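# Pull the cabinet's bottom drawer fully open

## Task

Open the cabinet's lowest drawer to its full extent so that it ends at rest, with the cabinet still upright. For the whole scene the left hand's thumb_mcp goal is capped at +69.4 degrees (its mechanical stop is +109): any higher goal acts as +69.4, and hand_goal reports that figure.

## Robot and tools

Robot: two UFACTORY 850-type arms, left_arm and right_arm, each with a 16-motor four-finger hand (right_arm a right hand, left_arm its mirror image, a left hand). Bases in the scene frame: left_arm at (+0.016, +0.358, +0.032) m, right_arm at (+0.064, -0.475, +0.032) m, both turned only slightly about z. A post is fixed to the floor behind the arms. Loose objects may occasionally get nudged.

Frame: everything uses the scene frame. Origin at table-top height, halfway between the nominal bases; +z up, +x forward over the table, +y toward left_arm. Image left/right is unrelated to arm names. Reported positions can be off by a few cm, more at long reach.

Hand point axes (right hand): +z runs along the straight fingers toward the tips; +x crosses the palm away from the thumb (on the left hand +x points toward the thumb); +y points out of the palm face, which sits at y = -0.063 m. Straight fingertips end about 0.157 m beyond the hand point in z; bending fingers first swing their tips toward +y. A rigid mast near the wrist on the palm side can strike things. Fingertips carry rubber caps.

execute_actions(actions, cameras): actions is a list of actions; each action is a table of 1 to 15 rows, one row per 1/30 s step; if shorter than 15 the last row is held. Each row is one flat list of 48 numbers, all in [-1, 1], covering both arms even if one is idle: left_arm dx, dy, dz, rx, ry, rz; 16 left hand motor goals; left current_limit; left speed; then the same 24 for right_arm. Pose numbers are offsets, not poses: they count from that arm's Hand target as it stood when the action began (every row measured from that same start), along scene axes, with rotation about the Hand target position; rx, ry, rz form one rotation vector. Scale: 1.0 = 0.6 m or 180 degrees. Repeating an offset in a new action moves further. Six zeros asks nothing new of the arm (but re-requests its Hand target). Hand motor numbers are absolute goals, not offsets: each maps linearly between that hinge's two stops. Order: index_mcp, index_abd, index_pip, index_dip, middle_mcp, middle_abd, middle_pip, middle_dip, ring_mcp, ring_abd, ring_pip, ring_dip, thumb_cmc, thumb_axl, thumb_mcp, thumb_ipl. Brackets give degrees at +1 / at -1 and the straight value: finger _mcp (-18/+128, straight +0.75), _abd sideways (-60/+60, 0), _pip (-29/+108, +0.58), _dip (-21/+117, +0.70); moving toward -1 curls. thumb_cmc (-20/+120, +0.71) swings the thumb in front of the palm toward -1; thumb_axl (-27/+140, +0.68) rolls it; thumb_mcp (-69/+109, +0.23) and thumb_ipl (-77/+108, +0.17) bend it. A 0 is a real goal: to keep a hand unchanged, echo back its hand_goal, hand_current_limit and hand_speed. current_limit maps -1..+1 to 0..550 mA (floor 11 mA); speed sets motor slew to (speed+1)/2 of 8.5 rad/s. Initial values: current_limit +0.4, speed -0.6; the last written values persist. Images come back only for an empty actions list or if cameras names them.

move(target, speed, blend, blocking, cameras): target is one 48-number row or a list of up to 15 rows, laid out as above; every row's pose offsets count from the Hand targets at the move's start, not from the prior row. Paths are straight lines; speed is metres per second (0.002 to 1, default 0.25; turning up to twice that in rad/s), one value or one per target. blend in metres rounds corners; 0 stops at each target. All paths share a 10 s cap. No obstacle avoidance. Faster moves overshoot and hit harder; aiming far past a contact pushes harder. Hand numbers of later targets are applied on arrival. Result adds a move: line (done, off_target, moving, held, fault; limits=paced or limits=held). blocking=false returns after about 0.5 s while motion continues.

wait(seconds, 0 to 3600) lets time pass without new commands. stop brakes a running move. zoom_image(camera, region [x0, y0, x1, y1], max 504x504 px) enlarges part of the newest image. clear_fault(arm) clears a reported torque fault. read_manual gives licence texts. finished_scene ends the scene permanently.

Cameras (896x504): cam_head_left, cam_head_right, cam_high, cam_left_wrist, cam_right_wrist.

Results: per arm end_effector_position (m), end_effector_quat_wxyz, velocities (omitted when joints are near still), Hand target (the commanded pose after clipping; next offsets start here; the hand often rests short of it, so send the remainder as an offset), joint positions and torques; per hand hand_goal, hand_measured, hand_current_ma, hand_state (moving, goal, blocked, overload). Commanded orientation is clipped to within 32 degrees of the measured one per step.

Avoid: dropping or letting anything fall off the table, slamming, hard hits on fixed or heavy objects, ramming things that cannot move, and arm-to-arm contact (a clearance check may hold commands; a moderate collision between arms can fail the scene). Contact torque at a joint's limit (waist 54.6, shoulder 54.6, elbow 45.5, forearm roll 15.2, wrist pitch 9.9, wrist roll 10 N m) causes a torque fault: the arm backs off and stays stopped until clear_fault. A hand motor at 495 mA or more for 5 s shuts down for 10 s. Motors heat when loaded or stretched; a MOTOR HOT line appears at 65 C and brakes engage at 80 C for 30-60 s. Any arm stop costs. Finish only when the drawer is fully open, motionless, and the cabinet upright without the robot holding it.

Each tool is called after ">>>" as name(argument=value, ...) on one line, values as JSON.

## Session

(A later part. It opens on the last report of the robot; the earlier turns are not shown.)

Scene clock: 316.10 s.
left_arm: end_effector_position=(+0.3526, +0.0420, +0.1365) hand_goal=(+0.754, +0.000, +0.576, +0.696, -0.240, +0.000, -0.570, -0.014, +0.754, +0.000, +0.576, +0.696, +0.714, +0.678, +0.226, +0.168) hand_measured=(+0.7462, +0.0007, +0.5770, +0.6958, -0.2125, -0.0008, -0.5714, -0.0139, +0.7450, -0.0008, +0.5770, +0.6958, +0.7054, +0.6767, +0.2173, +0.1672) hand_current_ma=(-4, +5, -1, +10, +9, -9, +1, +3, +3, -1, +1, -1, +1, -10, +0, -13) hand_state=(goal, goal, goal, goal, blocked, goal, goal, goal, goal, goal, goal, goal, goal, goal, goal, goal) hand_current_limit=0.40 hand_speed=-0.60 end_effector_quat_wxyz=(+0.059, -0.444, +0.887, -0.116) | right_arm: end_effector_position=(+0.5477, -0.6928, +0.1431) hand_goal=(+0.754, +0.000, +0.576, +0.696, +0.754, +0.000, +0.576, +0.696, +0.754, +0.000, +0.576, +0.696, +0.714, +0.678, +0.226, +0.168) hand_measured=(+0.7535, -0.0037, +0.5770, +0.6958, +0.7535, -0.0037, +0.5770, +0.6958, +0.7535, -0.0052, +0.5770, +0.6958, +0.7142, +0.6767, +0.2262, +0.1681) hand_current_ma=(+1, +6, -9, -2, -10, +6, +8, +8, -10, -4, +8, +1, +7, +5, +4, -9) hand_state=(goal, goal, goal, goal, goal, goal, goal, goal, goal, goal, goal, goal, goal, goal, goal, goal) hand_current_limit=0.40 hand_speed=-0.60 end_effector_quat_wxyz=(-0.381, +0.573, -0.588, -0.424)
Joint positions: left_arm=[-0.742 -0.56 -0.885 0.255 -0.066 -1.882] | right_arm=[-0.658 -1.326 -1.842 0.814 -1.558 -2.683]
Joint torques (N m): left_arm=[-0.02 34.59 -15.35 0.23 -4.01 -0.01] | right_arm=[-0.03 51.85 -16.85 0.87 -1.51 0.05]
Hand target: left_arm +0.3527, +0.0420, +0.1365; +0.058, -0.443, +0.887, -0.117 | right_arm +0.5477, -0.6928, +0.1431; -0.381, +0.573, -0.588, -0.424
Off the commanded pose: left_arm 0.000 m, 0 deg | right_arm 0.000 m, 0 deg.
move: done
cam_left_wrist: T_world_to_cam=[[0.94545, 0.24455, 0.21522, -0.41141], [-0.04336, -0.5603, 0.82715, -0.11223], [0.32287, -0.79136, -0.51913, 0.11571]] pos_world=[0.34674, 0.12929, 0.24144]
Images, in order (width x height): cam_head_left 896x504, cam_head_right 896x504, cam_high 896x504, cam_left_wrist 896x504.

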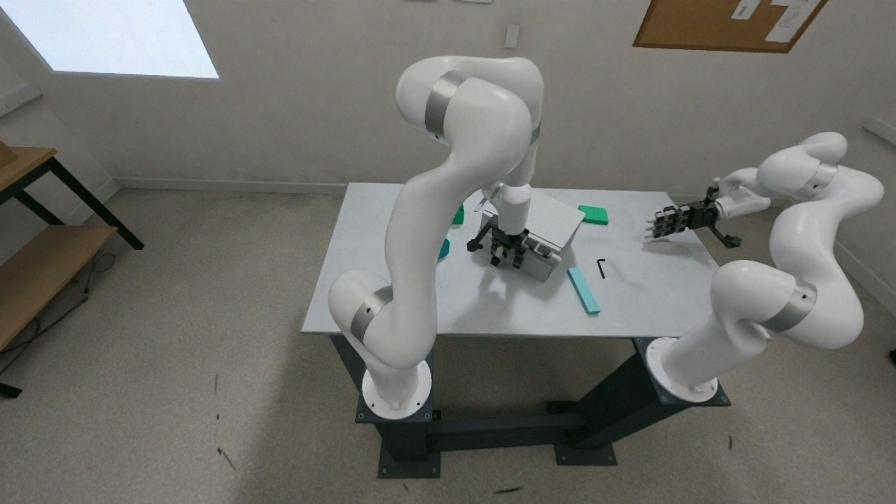

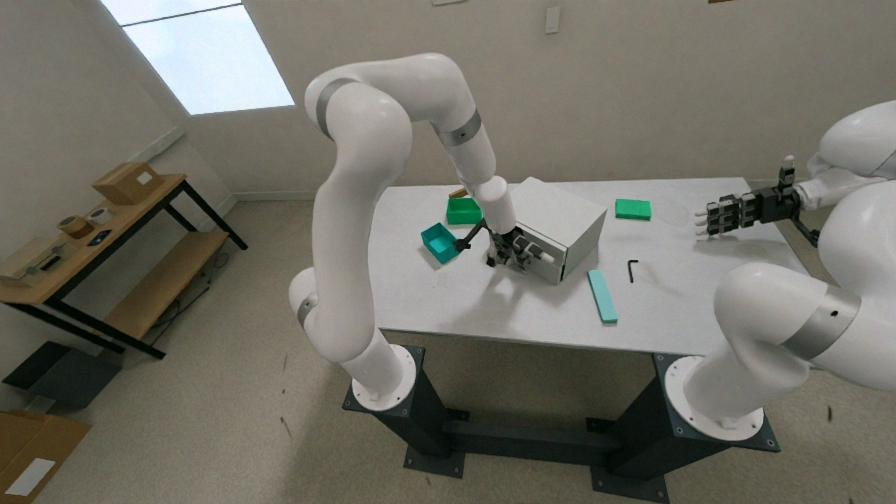

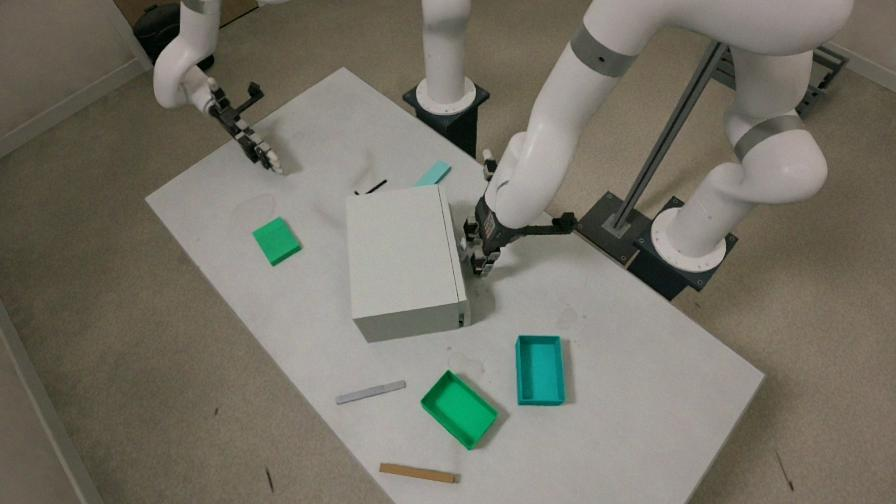

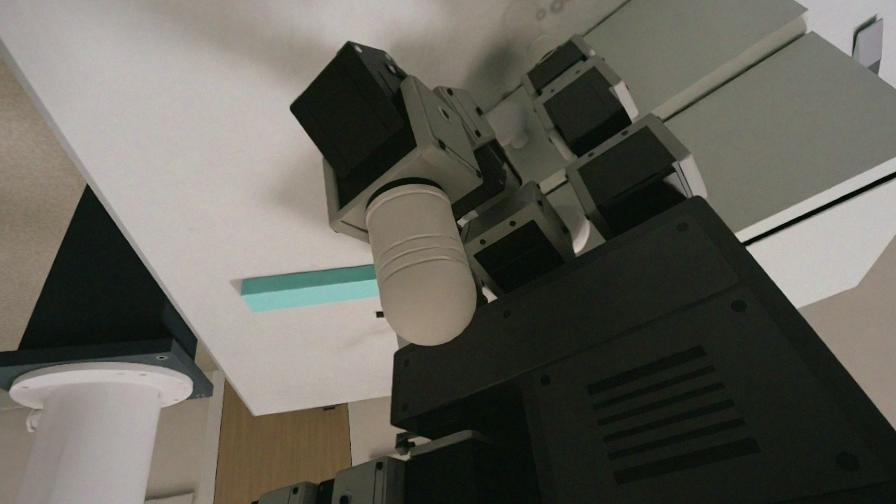

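>>> move(target=[0.0327,-0.0287,0,0,0,0, 0.754,0,0.576,0.696,-0.24,0,-0.57,-0.014,0.754,0,0.576,0.696,0.714,0.678,0.226,0.168,0.4,-0.6, 0,0,0,0,0,0, 0.754,0,0.576,0.696,0.754,0,0.576,0.696,0.754,0,0.576,0.696,0.714,0.678,0.226,0.168,0.4,-0.6], speed=0.06, cameras=["cam_head_right","cam_high","cam_left_wrist"])

>>> zoom_image(camera="cam_head_right", region=[480, 210, 560, 290])

>>> zoom_image(camera="cam_high", region=[430, 210, 500, 280])

>>> zoom_image(camera="cam_left_wrist", region=[460, 20, 640, 200])

Scene clock: 333.93 s.
left_arm: end_effector_position=(+0.3723, +0.0248, +0.1365) hand_goal=(+0.754, +0.000, +0.576, +0.696, -0.240, +0.000, -0.570, -0.014, +0.754, +0.000, +0.576, +0.696, +0.714, +0.678, +0.226, +0.168) hand_measured=(+0.7293, -0.0023, +0.5757, +0.6958, -0.2113, -0.0008, -0.5702, -0.0151, +0.7293, -0.0008, +0.5770, +0.6958, +0.7067, +0.6777, +0.2163, +0.1672) hand_current_ma=(-7, +4, +5, +6, +6, -3, +2, +2, +3, -4, +1, +4, +1, -9, +0, -12) hand_state=(blocked, goal, goal, goal, blocked, goal, goal, goal, blocked, goal, goal, goal, goal, goal, goal, goal) hand_current_limit=0.40 hand_speed=-0.60 end_effector_quat_wxyz=(+0.059, -0.443, +0.887, -0.116) | right_arm: end_effector_position=(+0.5477, -0.6928, +0.1431) hand_goal=(+0.754, +0.000, +0.576, +0.696, +0.754, +0.000, +0.576, +0.696, +0.754, +0.000, +0.576, +0.696, +0.714, +0.678, +0.226, +0.168) hand_measured=(+0.7535, -0.0037, +0.5770, +0.6958, +0.7535, -0.0037, +0.5770, +0.6958, +0.7547, -0.0052, +0.5757, +0.6958, +0.7142, +0.6767, +0.2262, +0.1681) hand_current_ma=(+2, +2, -11, +0, -11, +8, +11, +9, -3, +1, +7, +5, +10, +8, +4, -9) hand_state=(goal, goal, goal, goal, goal, goal, goal, goal, goal, goal, goal, goal, goal, goal, goal, goal) hand_current_limit=0.40 hand_speed=-0.60 end_effector_quat_wxyz=(-0.381, +0.573, -0.588, -0.424)
Joint positions: left_arm=[-0.742 -0.604 -0.963 0.162 -0.099 -1.79] | right_arm=[-0.658 -1.326 -1.842 0.814 -1.558 -2.683]
Joint torques (N m): left_arm=[-0.02 36.35 -15.76 0.26 0.31 -0.01] | right_arm=[-0.03 51.85 -16.85 0.87 -1.51 0.05]
Hand target: left_arm +0.3723, +0.0248, +0.1365; +0.058, -0.443, +0.887, -0.117 | right_arm +0.5477, -0.6928, +0.1431; -0.381, +0.573, -0.588, -0.424
Off the commanded pose: left_arm 0.000 m, 0 deg | right_arm 0.000 m, 0 deg.
move: done
cam_left_wrist: T_world_to_cam=[[0.94567, 0.24441, 0.21441, -0.42569], [-0.04284, -0.56005, 0.82735, -0.12128], [0.32229, -0.79159, -0.51915, 0.09598]] pos_world=[0.36644, 0.11209, 0.24144]

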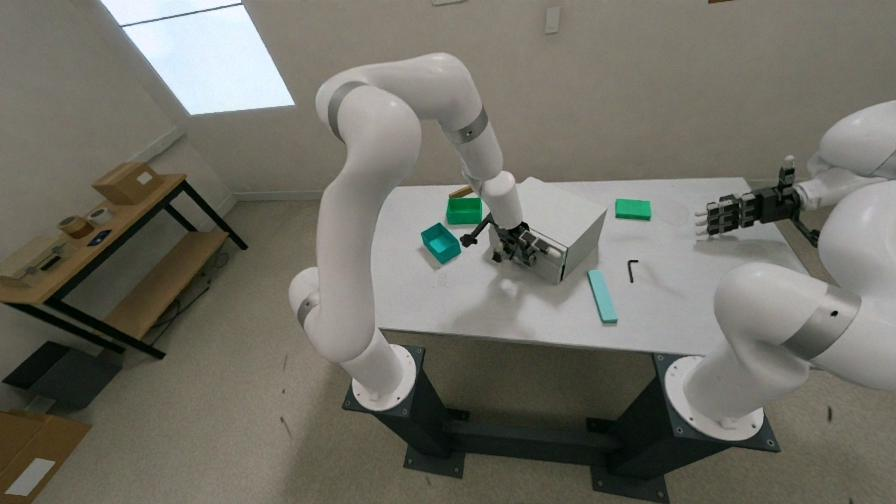

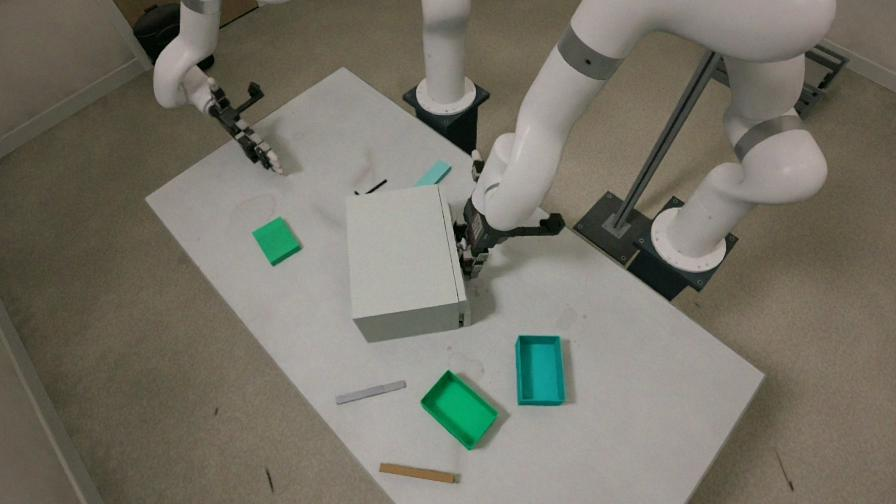

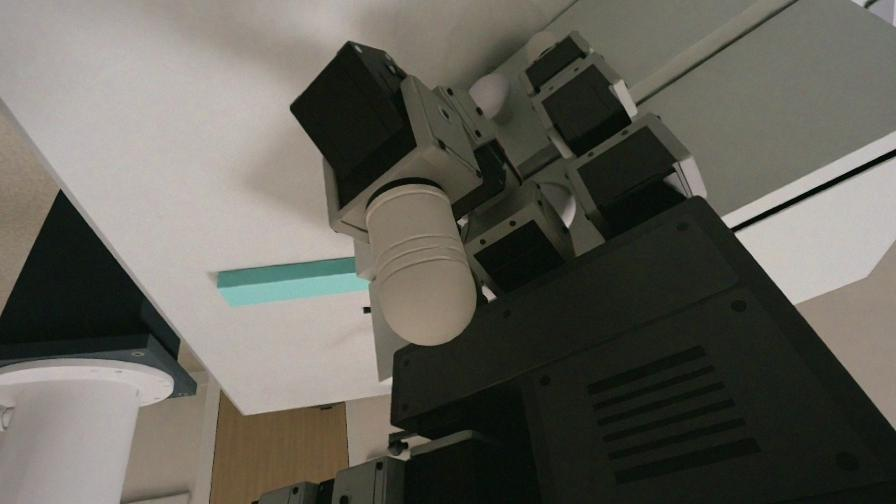

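Scaled by 6.300 from the camera's image (finer frame: 1280x720).

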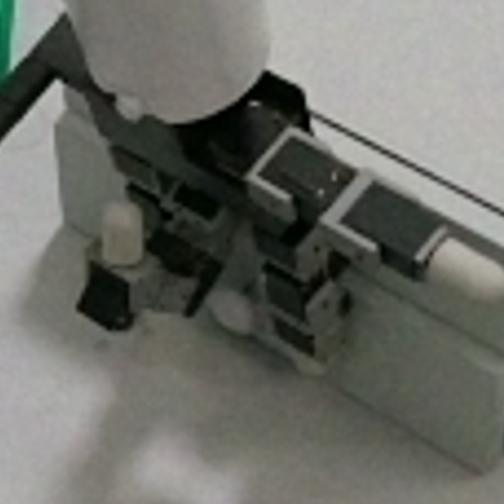

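Scaled by 7.200 from the camera's image (finer frame: 1280x720).

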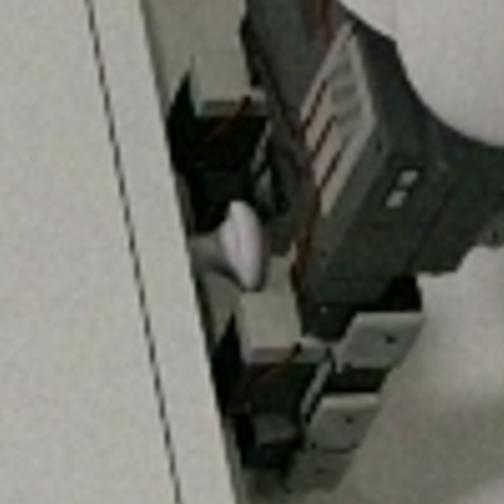

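Scaled by 2.800 from the camera's image (finer frame: 1280x720).

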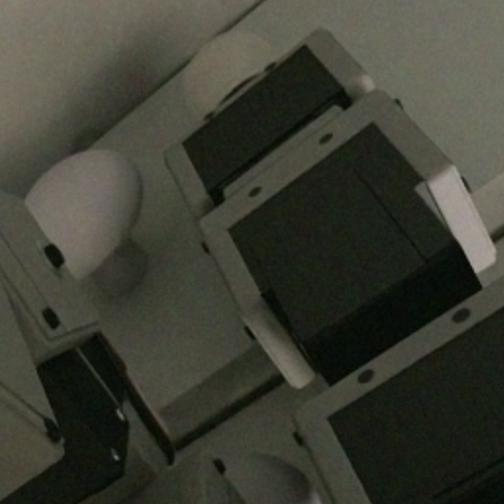

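>>> move(target=[-0.0028,0.0132,-0.0363,-0.0333,-0.0444,0, 0.754,0,0.576,0.696,-0.24,0,-0.57,-0.014,0.754,0,0.576,0.696,0.714,0.678,0.226,0.168,0.4,-0.6, 0,0,0,0,0,0, 0.754,0,0.576,0.696,0.754,0,0.576,0.696,0.754,0,0.576,0.696,0.714,0.678,0.226,0.168,0.4,-0.6], speed=0.06, cameras=["cam_head_right","cam_high","cam_left_wrist"])

>>> zoom_image(camera="cam_head_right", region=[480, 210, 560, 290])

>>> zoom_image(camera="cam_high", region=[430, 210, 500, 280])

>>> zoom_image(camera="cam_left_wrist", region=[460, 10, 640, 190])

Scene clock: 355.33 s.
left_arm: end_effector_position=(+0.3706, +0.0328, +0.1148) hand_goal=(+0.754, +0.000, +0.576, +0.696, -0.240, +0.000, -0.570, -0.014, +0.754, +0.000, +0.576, +0.696, +0.714, +0.678, +0.226, +0.168) hand_measured=(+0.7161, +0.0007, +0.5718, +0.6958, -0.2125, -0.0037, -0.5702, -0.0151, +0.7125, -0.0008, +0.5731, +0.6958, +0.7054, +0.6777, +0.2163, +0.1681) hand_current_ma=(-12, +2, +1, +9, +4, -5, +3, +3, -2, -2, +2, +2, +0, -15, +3, -5) hand_state=(blocked, goal, goal, goal, blocked, goal, goal, goal, blocked, goal, goal, goal, goal, goal, goal, goal) hand_current_limit=0.40 hand_speed=-0.60 end_effector_quat_wxyz=(+0.096, -0.437, +0.873, -0.194) | right_arm: end_effector_position=(+0.5477, -0.6928, +0.1431) hand_goal=(+0.754, +0.000, +0.576, +0.696, +0.754, +0.000, +0.576, +0.696, +0.754, +0.000, +0.576, +0.696, +0.714, +0.678, +0.226, +0.168) hand_measured=(+0.7535, -0.0023, +0.5770, +0.6958, +0.7535, -0.0037, +0.5770, +0.6958, +0.7535, -0.0052, +0.5770, +0.6958, +0.7142, +0.6767, +0.2262, +0.1681) hand_current_ma=(+7, +2, -9, +1, -11, +6, +8, +7, -7, +1, +12, +2, +5, +7, +1, -6) hand_state=(goal, goal, goal, goal, goal, goal, goal, goal, goal, goal, goal, goal, goal, goal, goal, goal) hand_current_limit=0.40 hand_speed=-0.60 end_effector_quat_wxyz=(-0.381, +0.573, -0.588, -0.424)
Joint positions: left_arm=[-0.736 -0.572 -0.828 -0.119 0.181 -1.502] | right_arm=[-0.658 -1.326 -1.842 0.814 -1.558 -2.683]
Joint torques (N m): left_arm=[-0.02 33.89 -14.27 0.19 0.58 -0.03] | right_arm=[-0.03 51.85 -16.85 0.87 -1.51 0.05]
Hand target: left_arm +0.3706, +0.0327, +0.1148; +0.097, -0.437, +0.873, -0.193 | right_arm +0.5477, -0.6928, +0.1431; -0.381, +0.573, -0.588, -0.424
Off the commanded pose: left_arm 0.000 m, 0 deg | right_arm 0.000 m, 0 deg.
move: done
cam_left_wrist: T_world_to_cam=[[0.90903, 0.2721, 0.31564, -0.42033], [-0.16064, -0.47008, 0.86788, -0.06283], [0.38452, -0.83964, -0.3836, 0.05447]] pos_world=[0.35106, 0.13057, 0.20809]

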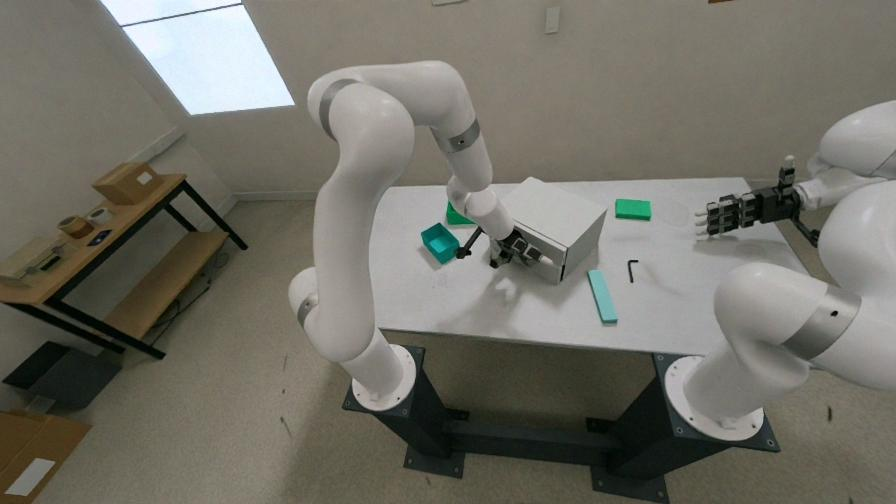

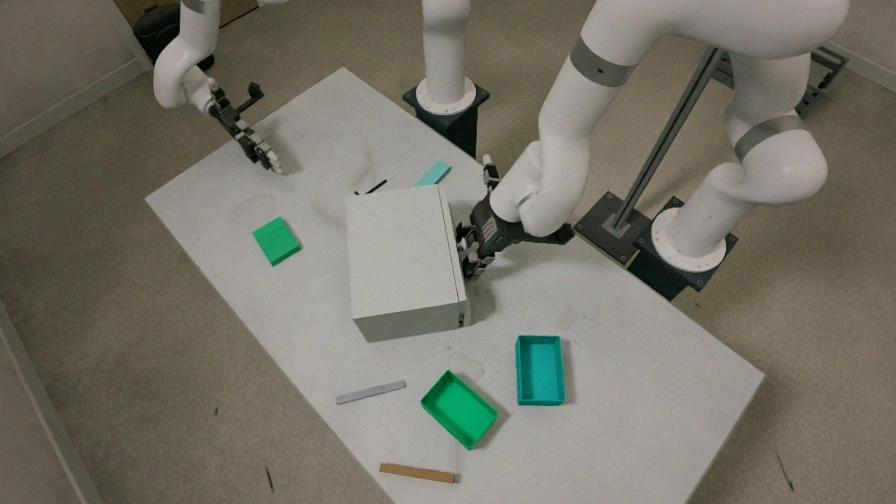

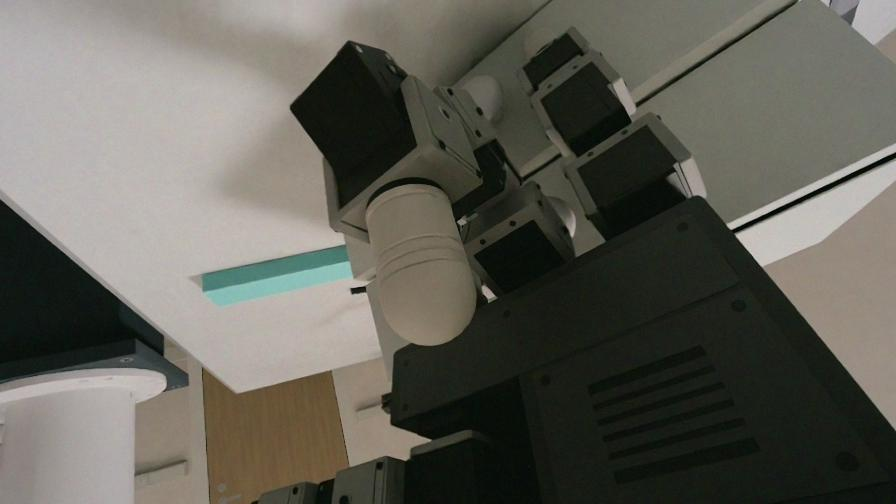

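Scaled by 6.300 from the camera's image (finer frame: 1280x720).

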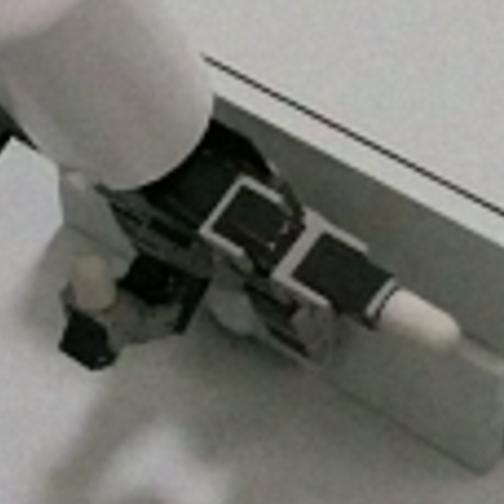

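Scaled by 7.200 from the camera's image (finer frame: 1280x720).

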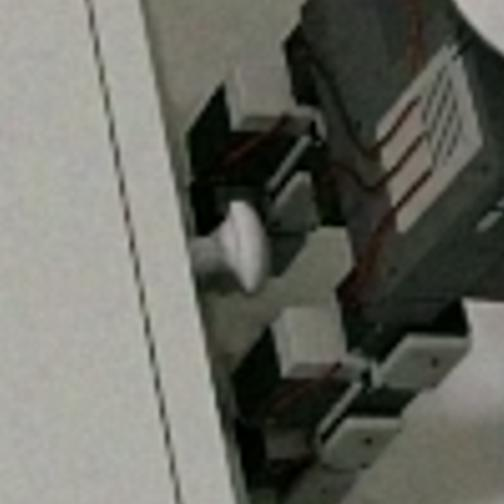

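Scaled by 2.800 from the camera's image (finer frame: 1280x720).

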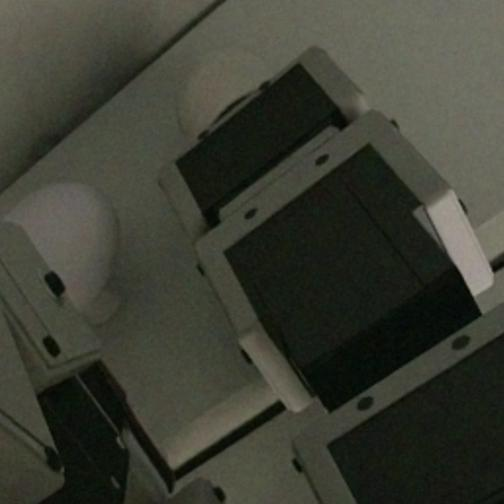

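>>> move(target=[0,0,0,0,0,0, 0.754,-0.42,0.576,0.696,-0.21,0,-0.57,-0.014,0.754,0.42,0.576,0.696,0.714,0.678,0.226,0.168,0.5,-0.85, 0,0,0,0,0,0, 0.754,0,0.576,0.696,0.754,0,0.576,0.696,0.754,0,0.576,0.696,0.714,0.678,0.226,0.168,0.4,-0.6], speed=0.06, cameras=["cam_head_right","cam_high","cam_left_wrist"])

>>> zoom_image(camera="cam_head_right", region=[480, 210, 560, 290])

>>> zoom_image(camera="cam_high", region=[430, 210, 500, 280])

>>> zoom_image(camera="cam_left_wrist", region=[440, 10, 620, 190])

Scene clock: 365.13 s.
left_arm: end_effector_position=(+0.3706, +0.0328, +0.1148) hand_goal=(+0.754, -0.420, +0.576, +0.696, -0.210, +0.000, -0.570, -0.014, +0.754, +0.420, +0.576, +0.696, +0.714, +0.678, +0.226, +0.168) hand_measured=(+0.7137, -0.2543, +0.5731, +0.6958, -0.1884, -0.0023, -0.5702, -0.0151, +0.7137, +0.2248, +0.5731, +0.6971, +0.7054, +0.6777, +0.2163, +0.1681) hand_current_ma=(-11, +31, +3, +9, +2, -5, +3, +2, -3, -40, -1, +6, -1, -10, +0, -8) hand_state=(blocked, blocked, goal, goal, blocked, goal, goal, goal, blocked, blocked, goal, goal, goal, goal, goal, goal) hand_current_limit=0.50 hand_speed=-0.85 end_effector_quat_wxyz=(+0.096, -0.437, +0.873, -0.194) | right_arm: end_effector_position=(+0.5477, -0.6928, +0.1431) hand_goal=(+0.754, +0.000, +0.576, +0.696, +0.754, +0.000, +0.576, +0.696, +0.754, +0.000, +0.576, +0.696, +0.714, +0.678, +0.226, +0.168) hand_measured=(+0.7535, -0.0037, +0.5757, +0.6958, +0.7535, -0.0037, +0.5770, +0.6958, +0.7535, -0.0037, +0.5770, +0.6971, +0.7142, +0.6767, +0.2252, +0.1681) hand_current_ma=(+7, +1, -9, +2, -9, +3, +9, +9, -7, +0, +11, +3, +8, +7, +6, -7) hand_state=(goal, goal, goal, goal, goal, goal, goal, goal, goal, goal, goal, goal, goal, goal, goal, goal) hand_current_limit=0.40 hand_speed=-0.60 end_effector_quat_wxyz=(-0.381, +0.573, -0.588, -0.424)
Joint positions: left_arm=[-0.736 -0.572 -0.828 -0.119 0.181 -1.502] | right_arm=[-0.658 -1.326 -1.842 0.814 -1.558 -2.683]
Joint torques (N m): left_arm=[-0.02 33.89 -14.27 0.19 0.58 -0.03] | right_arm=[-0.03 51.85 -16.85 0.87 -1.51 0.05]
Hand target: left_arm +0.3706, +0.0328, +0.1148; +0.096, -0.437, +0.873, -0.194 | right_arm +0.5477, -0.6928, +0.1431; -0.381, +0.573, -0.588, -0.424
Off the commanded pose: left_arm 0.000 m, 0 deg | right_arm 0.000 m, 0 deg.
move: done
cam_left_wrist: T_world_to_cam=[[0.90899, 0.27218, 0.31567, -0.42034], [-0.16064, -0.47009, 0.86788, -0.06282], [0.38461, -0.83961, -0.38359, 0.05443]] pos_world=[0.35106, 0.13057, 0.20809]

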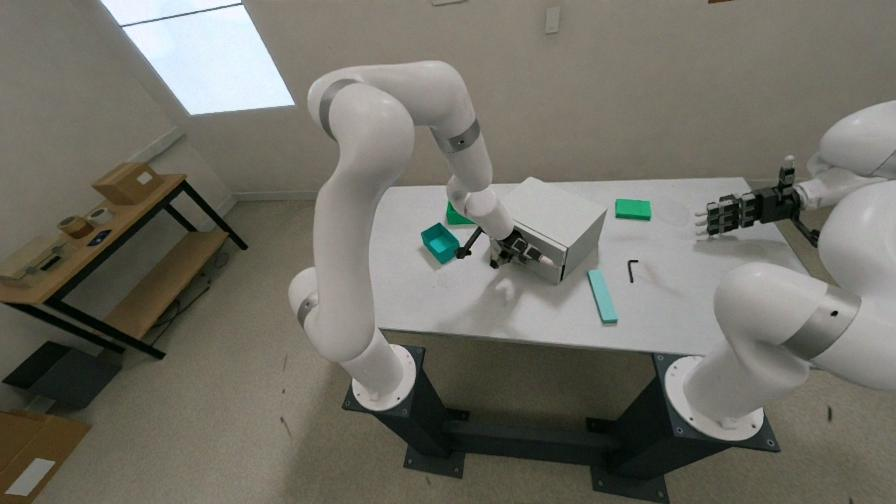

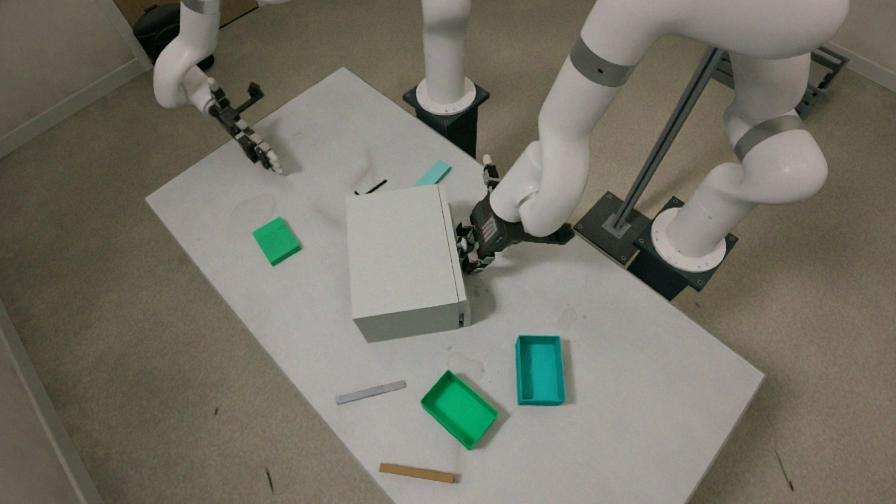

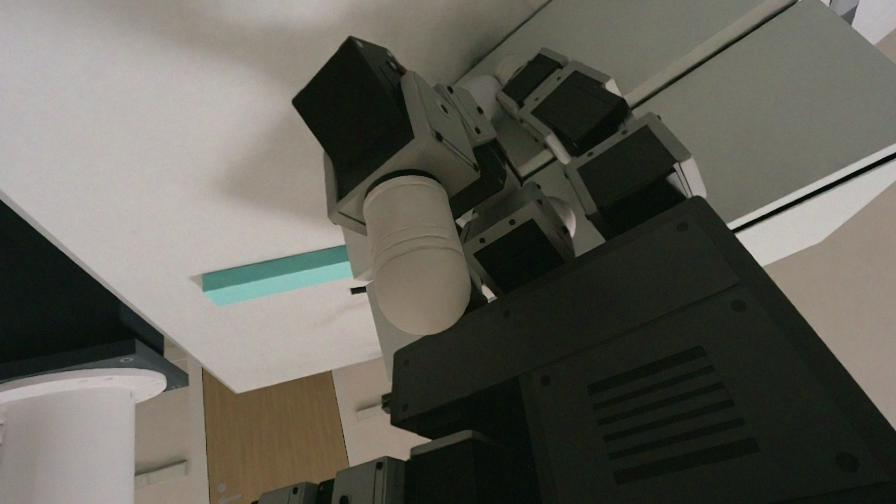

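Scaled by 6.300 from the camera's image (finer frame: 1280x720).

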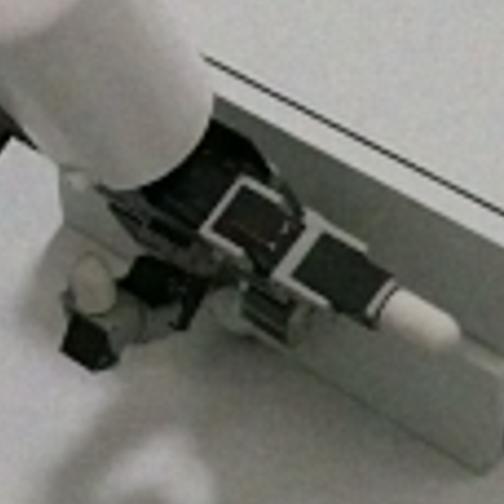

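Scaled by 7.200 from the camera's image (finer frame: 1280x720).

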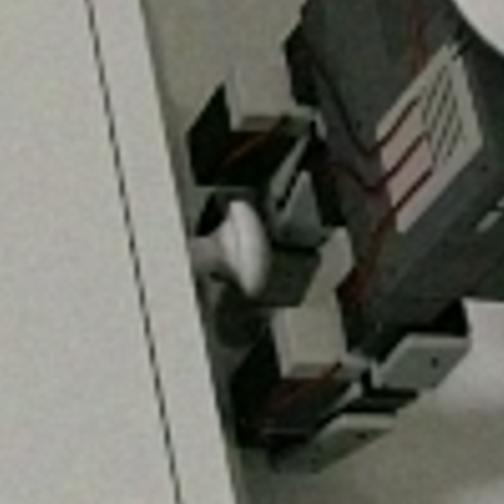

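Scaled by 2.800 from the camera's image (finer frame: 1280x720).

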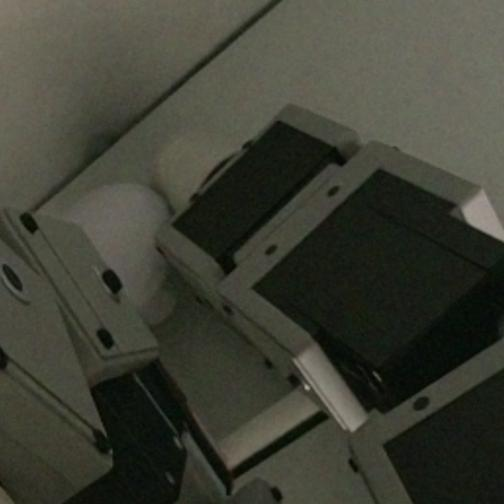

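>>> move(target=[[0,0,0,0,0,0, 0.72,-0.95,0.576,0.696,-0.21,0,-0.57,-0.014,0.72,0.95,0.576,0.696,0.714,0.678,0.226,0.168,0.6,-0.9, 0,0,0,0,0,0, 0.754,0,0.576,0.696,0.754,0,0.576,0.696,0.754,0,0.576,0.696,0.714,0.678,0.226,0.168,0.4,-0.6],[-0.04,0.03,0,0,0,0, 0.55,-0.95,0.576,0.696,-0.21,0,-0.57,-0.014,0.55,0.95,0.576,0.696,0.714,0.678,0.226,0.168,0.6,-0.9, 0,0,0,0,0,0, 0.754,0,0.576,0.696,0.754,0,0.576,0.696,0.754,0,0.576,0.696,0.714,0.678,0.226,0.168,0.4,-0.6]], speed=0.03, cameras=["cam_head_right","cam_high","cam_left_wrist"])

>>> zoom_image(camera="cam_head_right", region=[480, 210, 580, 310])

>>> zoom_image(camera="cam_high", region=[430, 210, 500, 280])

>>> zoom_image(camera="cam_left_wrist", region=[440, 10, 620, 190])

Scene clock: 379.43 s.
left_arm: end_effector_position=(+0.3466, +0.0508, +0.1148) hand_goal=(+0.550, -0.950, +0.576, +0.696, -0.210, +0.000, -0.570, -0.014, +0.550, +0.950, +0.576, +0.696, +0.714, +0.678, +0.226, +0.168) hand_measured=(+0.8210, -0.2923, +0.6527, +0.7340, -0.1896, -0.0037, -0.5702, -0.0151, +0.8258, +0.2849, +0.6437, +0.7289, +0.7067, +0.6767, +0.2163, +0.1672) hand_current_ma=(+139, +261, +27, +16, +4, -3, +3, -1, +153, -260, +13, +12, +1, -8, -1, -9) hand_state=(moving, blocked, moving, blocked, blocked, goal, goal, goal, moving, blocked, blocked, blocked, goal, goal, goal, goal) hand_current_limit=0.60 hand_speed=-0.90 end_effector_quat_wxyz=(+0.096, -0.437, +0.873, -0.194) | right_arm: end_effector_position=(+0.5477, -0.6928, +0.1431) hand_goal=(+0.754, +0.000, +0.576, +0.696, +0.754, +0.000, +0.576, +0.696, +0.754, +0.000, +0.576, +0.696, +0.714, +0.678, +0.226, +0.168) hand_measured=(+0.7535, -0.0037, +0.5770, +0.6958, +0.7535, -0.0037, +0.5770, +0.6945, +0.7535, -0.0052, +0.5770, +0.6958, +0.7142, +0.6767, +0.2262, +0.1672) hand_current_ma=(+7, +6, -7, +0, -9, +1, +11, +5, -9, -4, +10, +3, +9, +2, +4, -9) hand_state=(goal, goal, goal, goal, goal, goal, goal, goal, goal, goal, goal, goal, goal, goal, goal, goal) hand_current_limit=0.40 hand_speed=-0.60 end_effector_quat_wxyz=(-0.381, +0.573, -0.588, -0.424)
Joint positions: left_arm=[-0.74 -0.526 -0.743 -0.106 0.219 -1.519] | right_arm=[-0.658 -1.326 -1.842 0.814 -1.558 -2.683]
Joint torques (N m): left_arm=[-0.02 31.88 -13.69 0.16 0.62 -0.03] | right_arm=[-0.03 51.85 -16.85 0.87 -1.51 0.05]
Hand target: left_arm +0.3466, +0.0508, +0.1148; +0.096, -0.437, +0.873, -0.194 | right_arm +0.5477, -0.6928, +0.1431; -0.381, +0.573, -0.588, -0.424
Off the commanded pose: left_arm 0.000 m, 0 deg | right_arm 0.000 m, 0 deg.
move: done
cam_left_wrist: T_world_to_cam=[[0.90898, 0.27213, 0.31575, -0.40343], [-0.16072, -0.47011, 0.86785, -0.05818], [0.38461, -0.83961, -0.38359, 0.07877]] pos_world=[0.32706, 0.14857, 0.20809]

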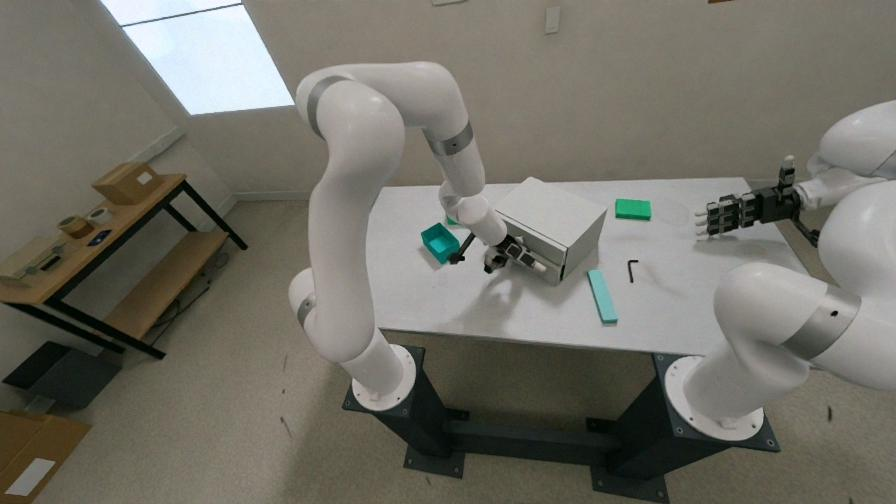

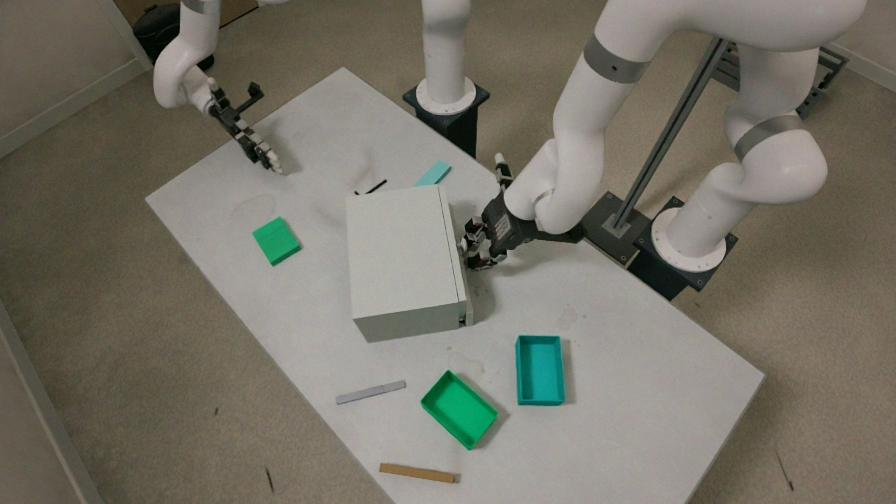

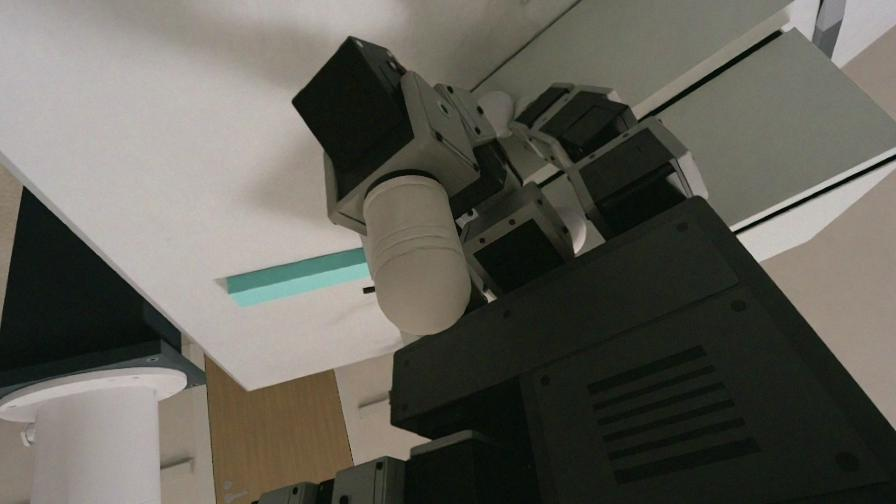

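Scaled by 5.040 from the camera's image (finer frame: 1280x720).

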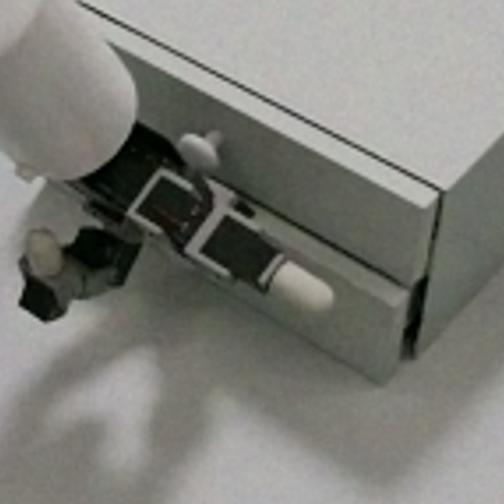

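Scaled by 7.200 from the camera's image (finer frame: 1280x720).

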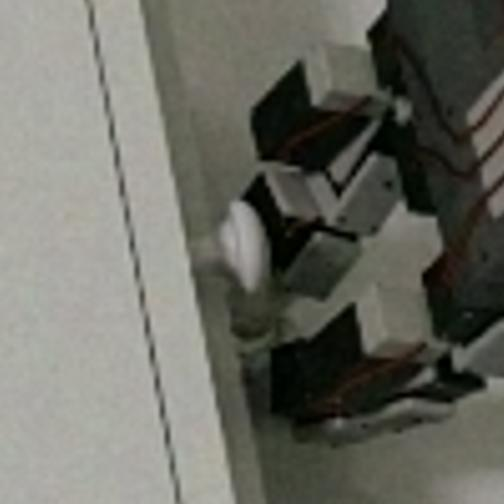

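Scaled by 2.800 from the camera's image (finer frame: 1280x720).

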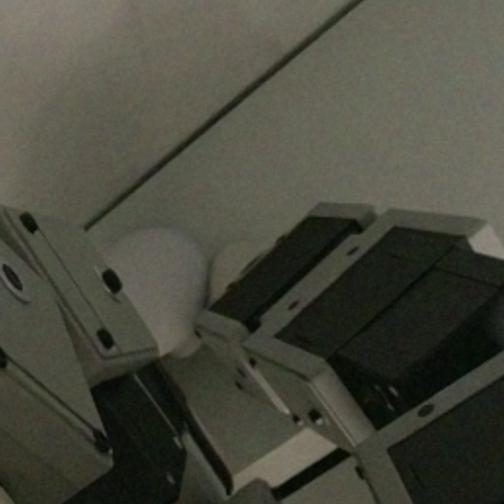

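>>> move(target=[-0.0267,0.02,0,0,0,0, 0.2,-1,0.45,0.6,-0.21,0,-0.57,-0.014,0.2,1,0.45,0.6,0.714,0.678,0.226,0.168,0.7,-0.9, 0,0,0,0,0,0, 0.754,0,0.576,0.696,0.754,0,0.576,0.696,0.754,0,0.576,0.696,0.714,0.678,0.226,0.168,0.4,-0.6], speed=0.03, cameras=["cam_head_right","cam_high","cam_left_wrist"])

>>> zoom_image(camera="cam_head_right", region=[480, 210, 580, 310])

>>> zoom_image(camera="cam_high", region=[430, 210, 530, 310])

>>> zoom_image(camera="cam_left_wrist", region=[440, 10, 620, 190])

Scene clock: 386.77 s.
left_arm: end_effector_position=(+0.3306, +0.0627, +0.1148) hand_goal=(+0.200, -1.000, +0.450, +0.600, -0.210, +0.000, -0.570, -0.014, +0.200, +1.000, +0.450, +0.600, +0.714, +0.678, +0.226, +0.168) hand_measured=(+0.8101, -0.2923, +0.6578, +0.7366, -0.1884, -0.0052, -0.5714, -0.0139, +0.8162, +0.2922, +0.6475, +0.7315, +0.7054, +0.6777, +0.2153, +0.1681) hand_current_ma=(+463, +292, +95, +53, +7, -4, +7, +0, +473, -288, +82, +44, +1, -11, +4, -13) hand_state=(blocked, blocked, blocked, blocked, blocked, goal, goal, goal, blocked, blocked, blocked, blocked, goal, goal, goal, goal) hand_current_limit=0.70 hand_speed=-0.90 end_effector_quat_wxyz=(+0.096, -0.437, +0.873, -0.194) | right_arm: end_effector_position=(+0.5477, -0.6928, +0.1431) hand_goal=(+0.754, +0.000, +0.576, +0.696, +0.754, +0.000, +0.576, +0.696, +0.754, +0.000, +0.576, +0.696, +0.714, +0.678, +0.226, +0.168) hand_measured=(+0.7535, -0.0023, +0.5770, +0.6958, +0.7535, -0.0037, +0.5770, +0.6958, +0.7535, -0.0052, +0.5770, +0.6958, +0.7142, +0.6777, +0.2262, +0.1681) hand_current_ma=(+1, +4, -11, +2, -7, +9, +11, +5, -7, +0, +8, +4, +7, +6, +6, -8) hand_state=(goal, goal, goal, goal, goal, goal, goal, goal, goal, goal, goal, goal, goal, goal, goal, goal) hand_current_limit=0.40 hand_speed=-0.60 end_effector_quat_wxyz=(-0.381, +0.573, -0.588, -0.424)
Joint positions: left_arm=[-0.743 -0.496 -0.688 -0.1 0.244 -1.528] | right_arm=[-0.658 -1.326 -1.842 0.814 -1.558 -2.683]
Joint torques (N m): left_arm=[-0.02 30.51 -13.28 0.14 0.62 -0.03] | right_arm=[-0.03 51.85 -16.85 0.87 -1.51 0.05]
Hand target: left_arm +0.3306, +0.0628, +0.1148; +0.096, -0.437, +0.873, -0.194 | right_arm +0.5477, -0.6928, +0.1431; -0.381, +0.573, -0.588, -0.424
Off the commanded pose: left_arm 0.000 m, 0 deg | right_arm 0.000 m, 0 deg.
move: done
cam_left_wrist: T_world_to_cam=[[0.90899, 0.27218, 0.31567, -0.39215], [-0.16064, -0.47009, 0.86788, -0.05515], [0.38461, -0.83961, -0.38359, 0.095]] pos_world=[0.31106, 0.16057, 0.20809]

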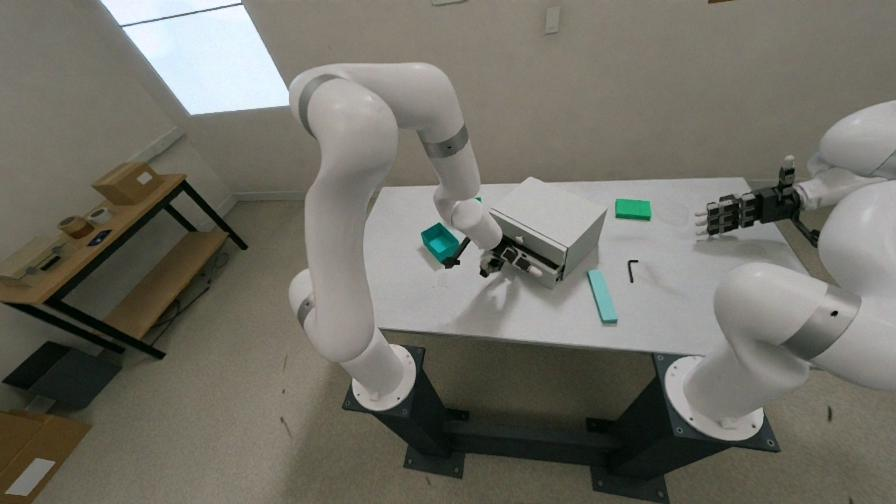

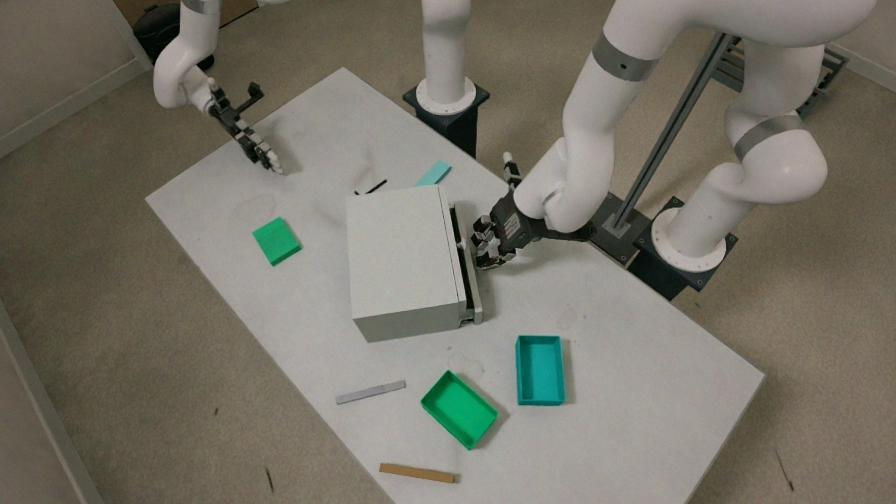

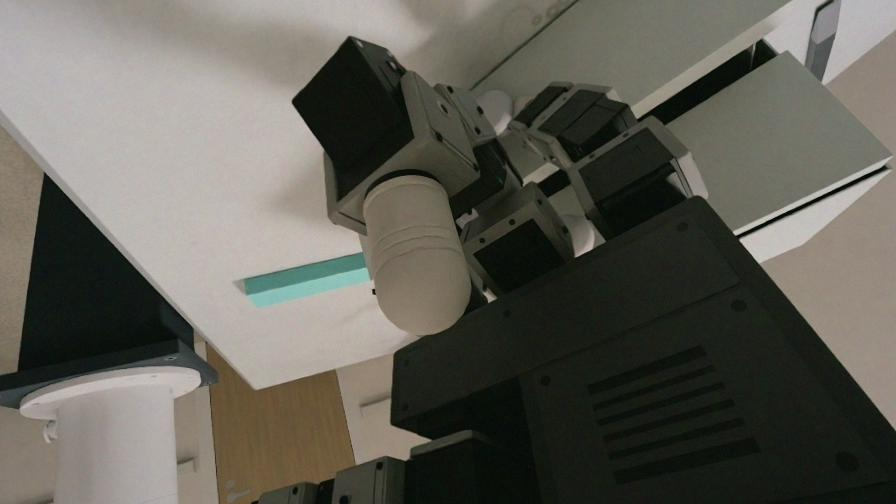

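Scaled by 5.040 from the camera's image (finer frame: 1280x720).

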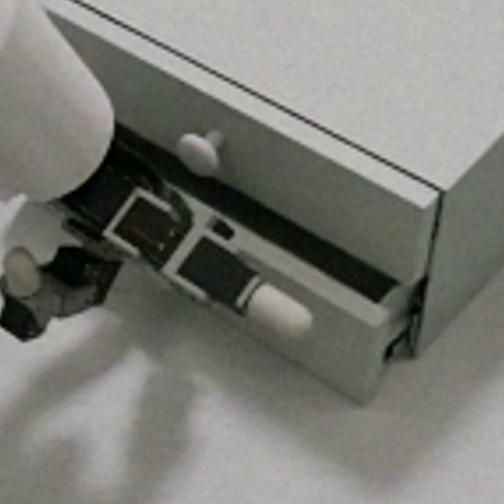

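Scaled by 5.040 from the camera's image (finer frame: 1280x720).

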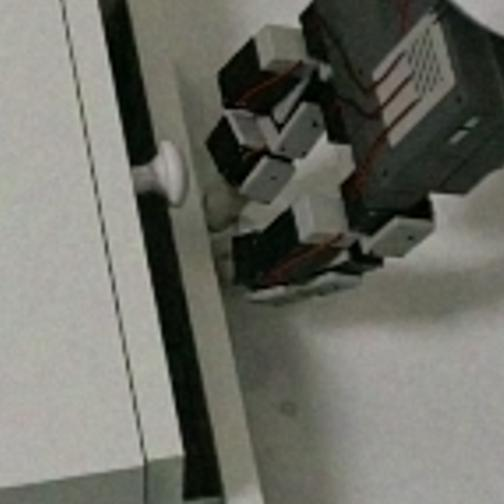

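Scaled by 2.800 from the camera's image (finer frame: 1280x720).

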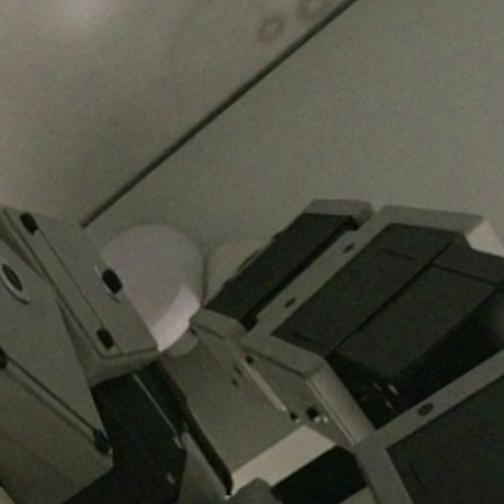

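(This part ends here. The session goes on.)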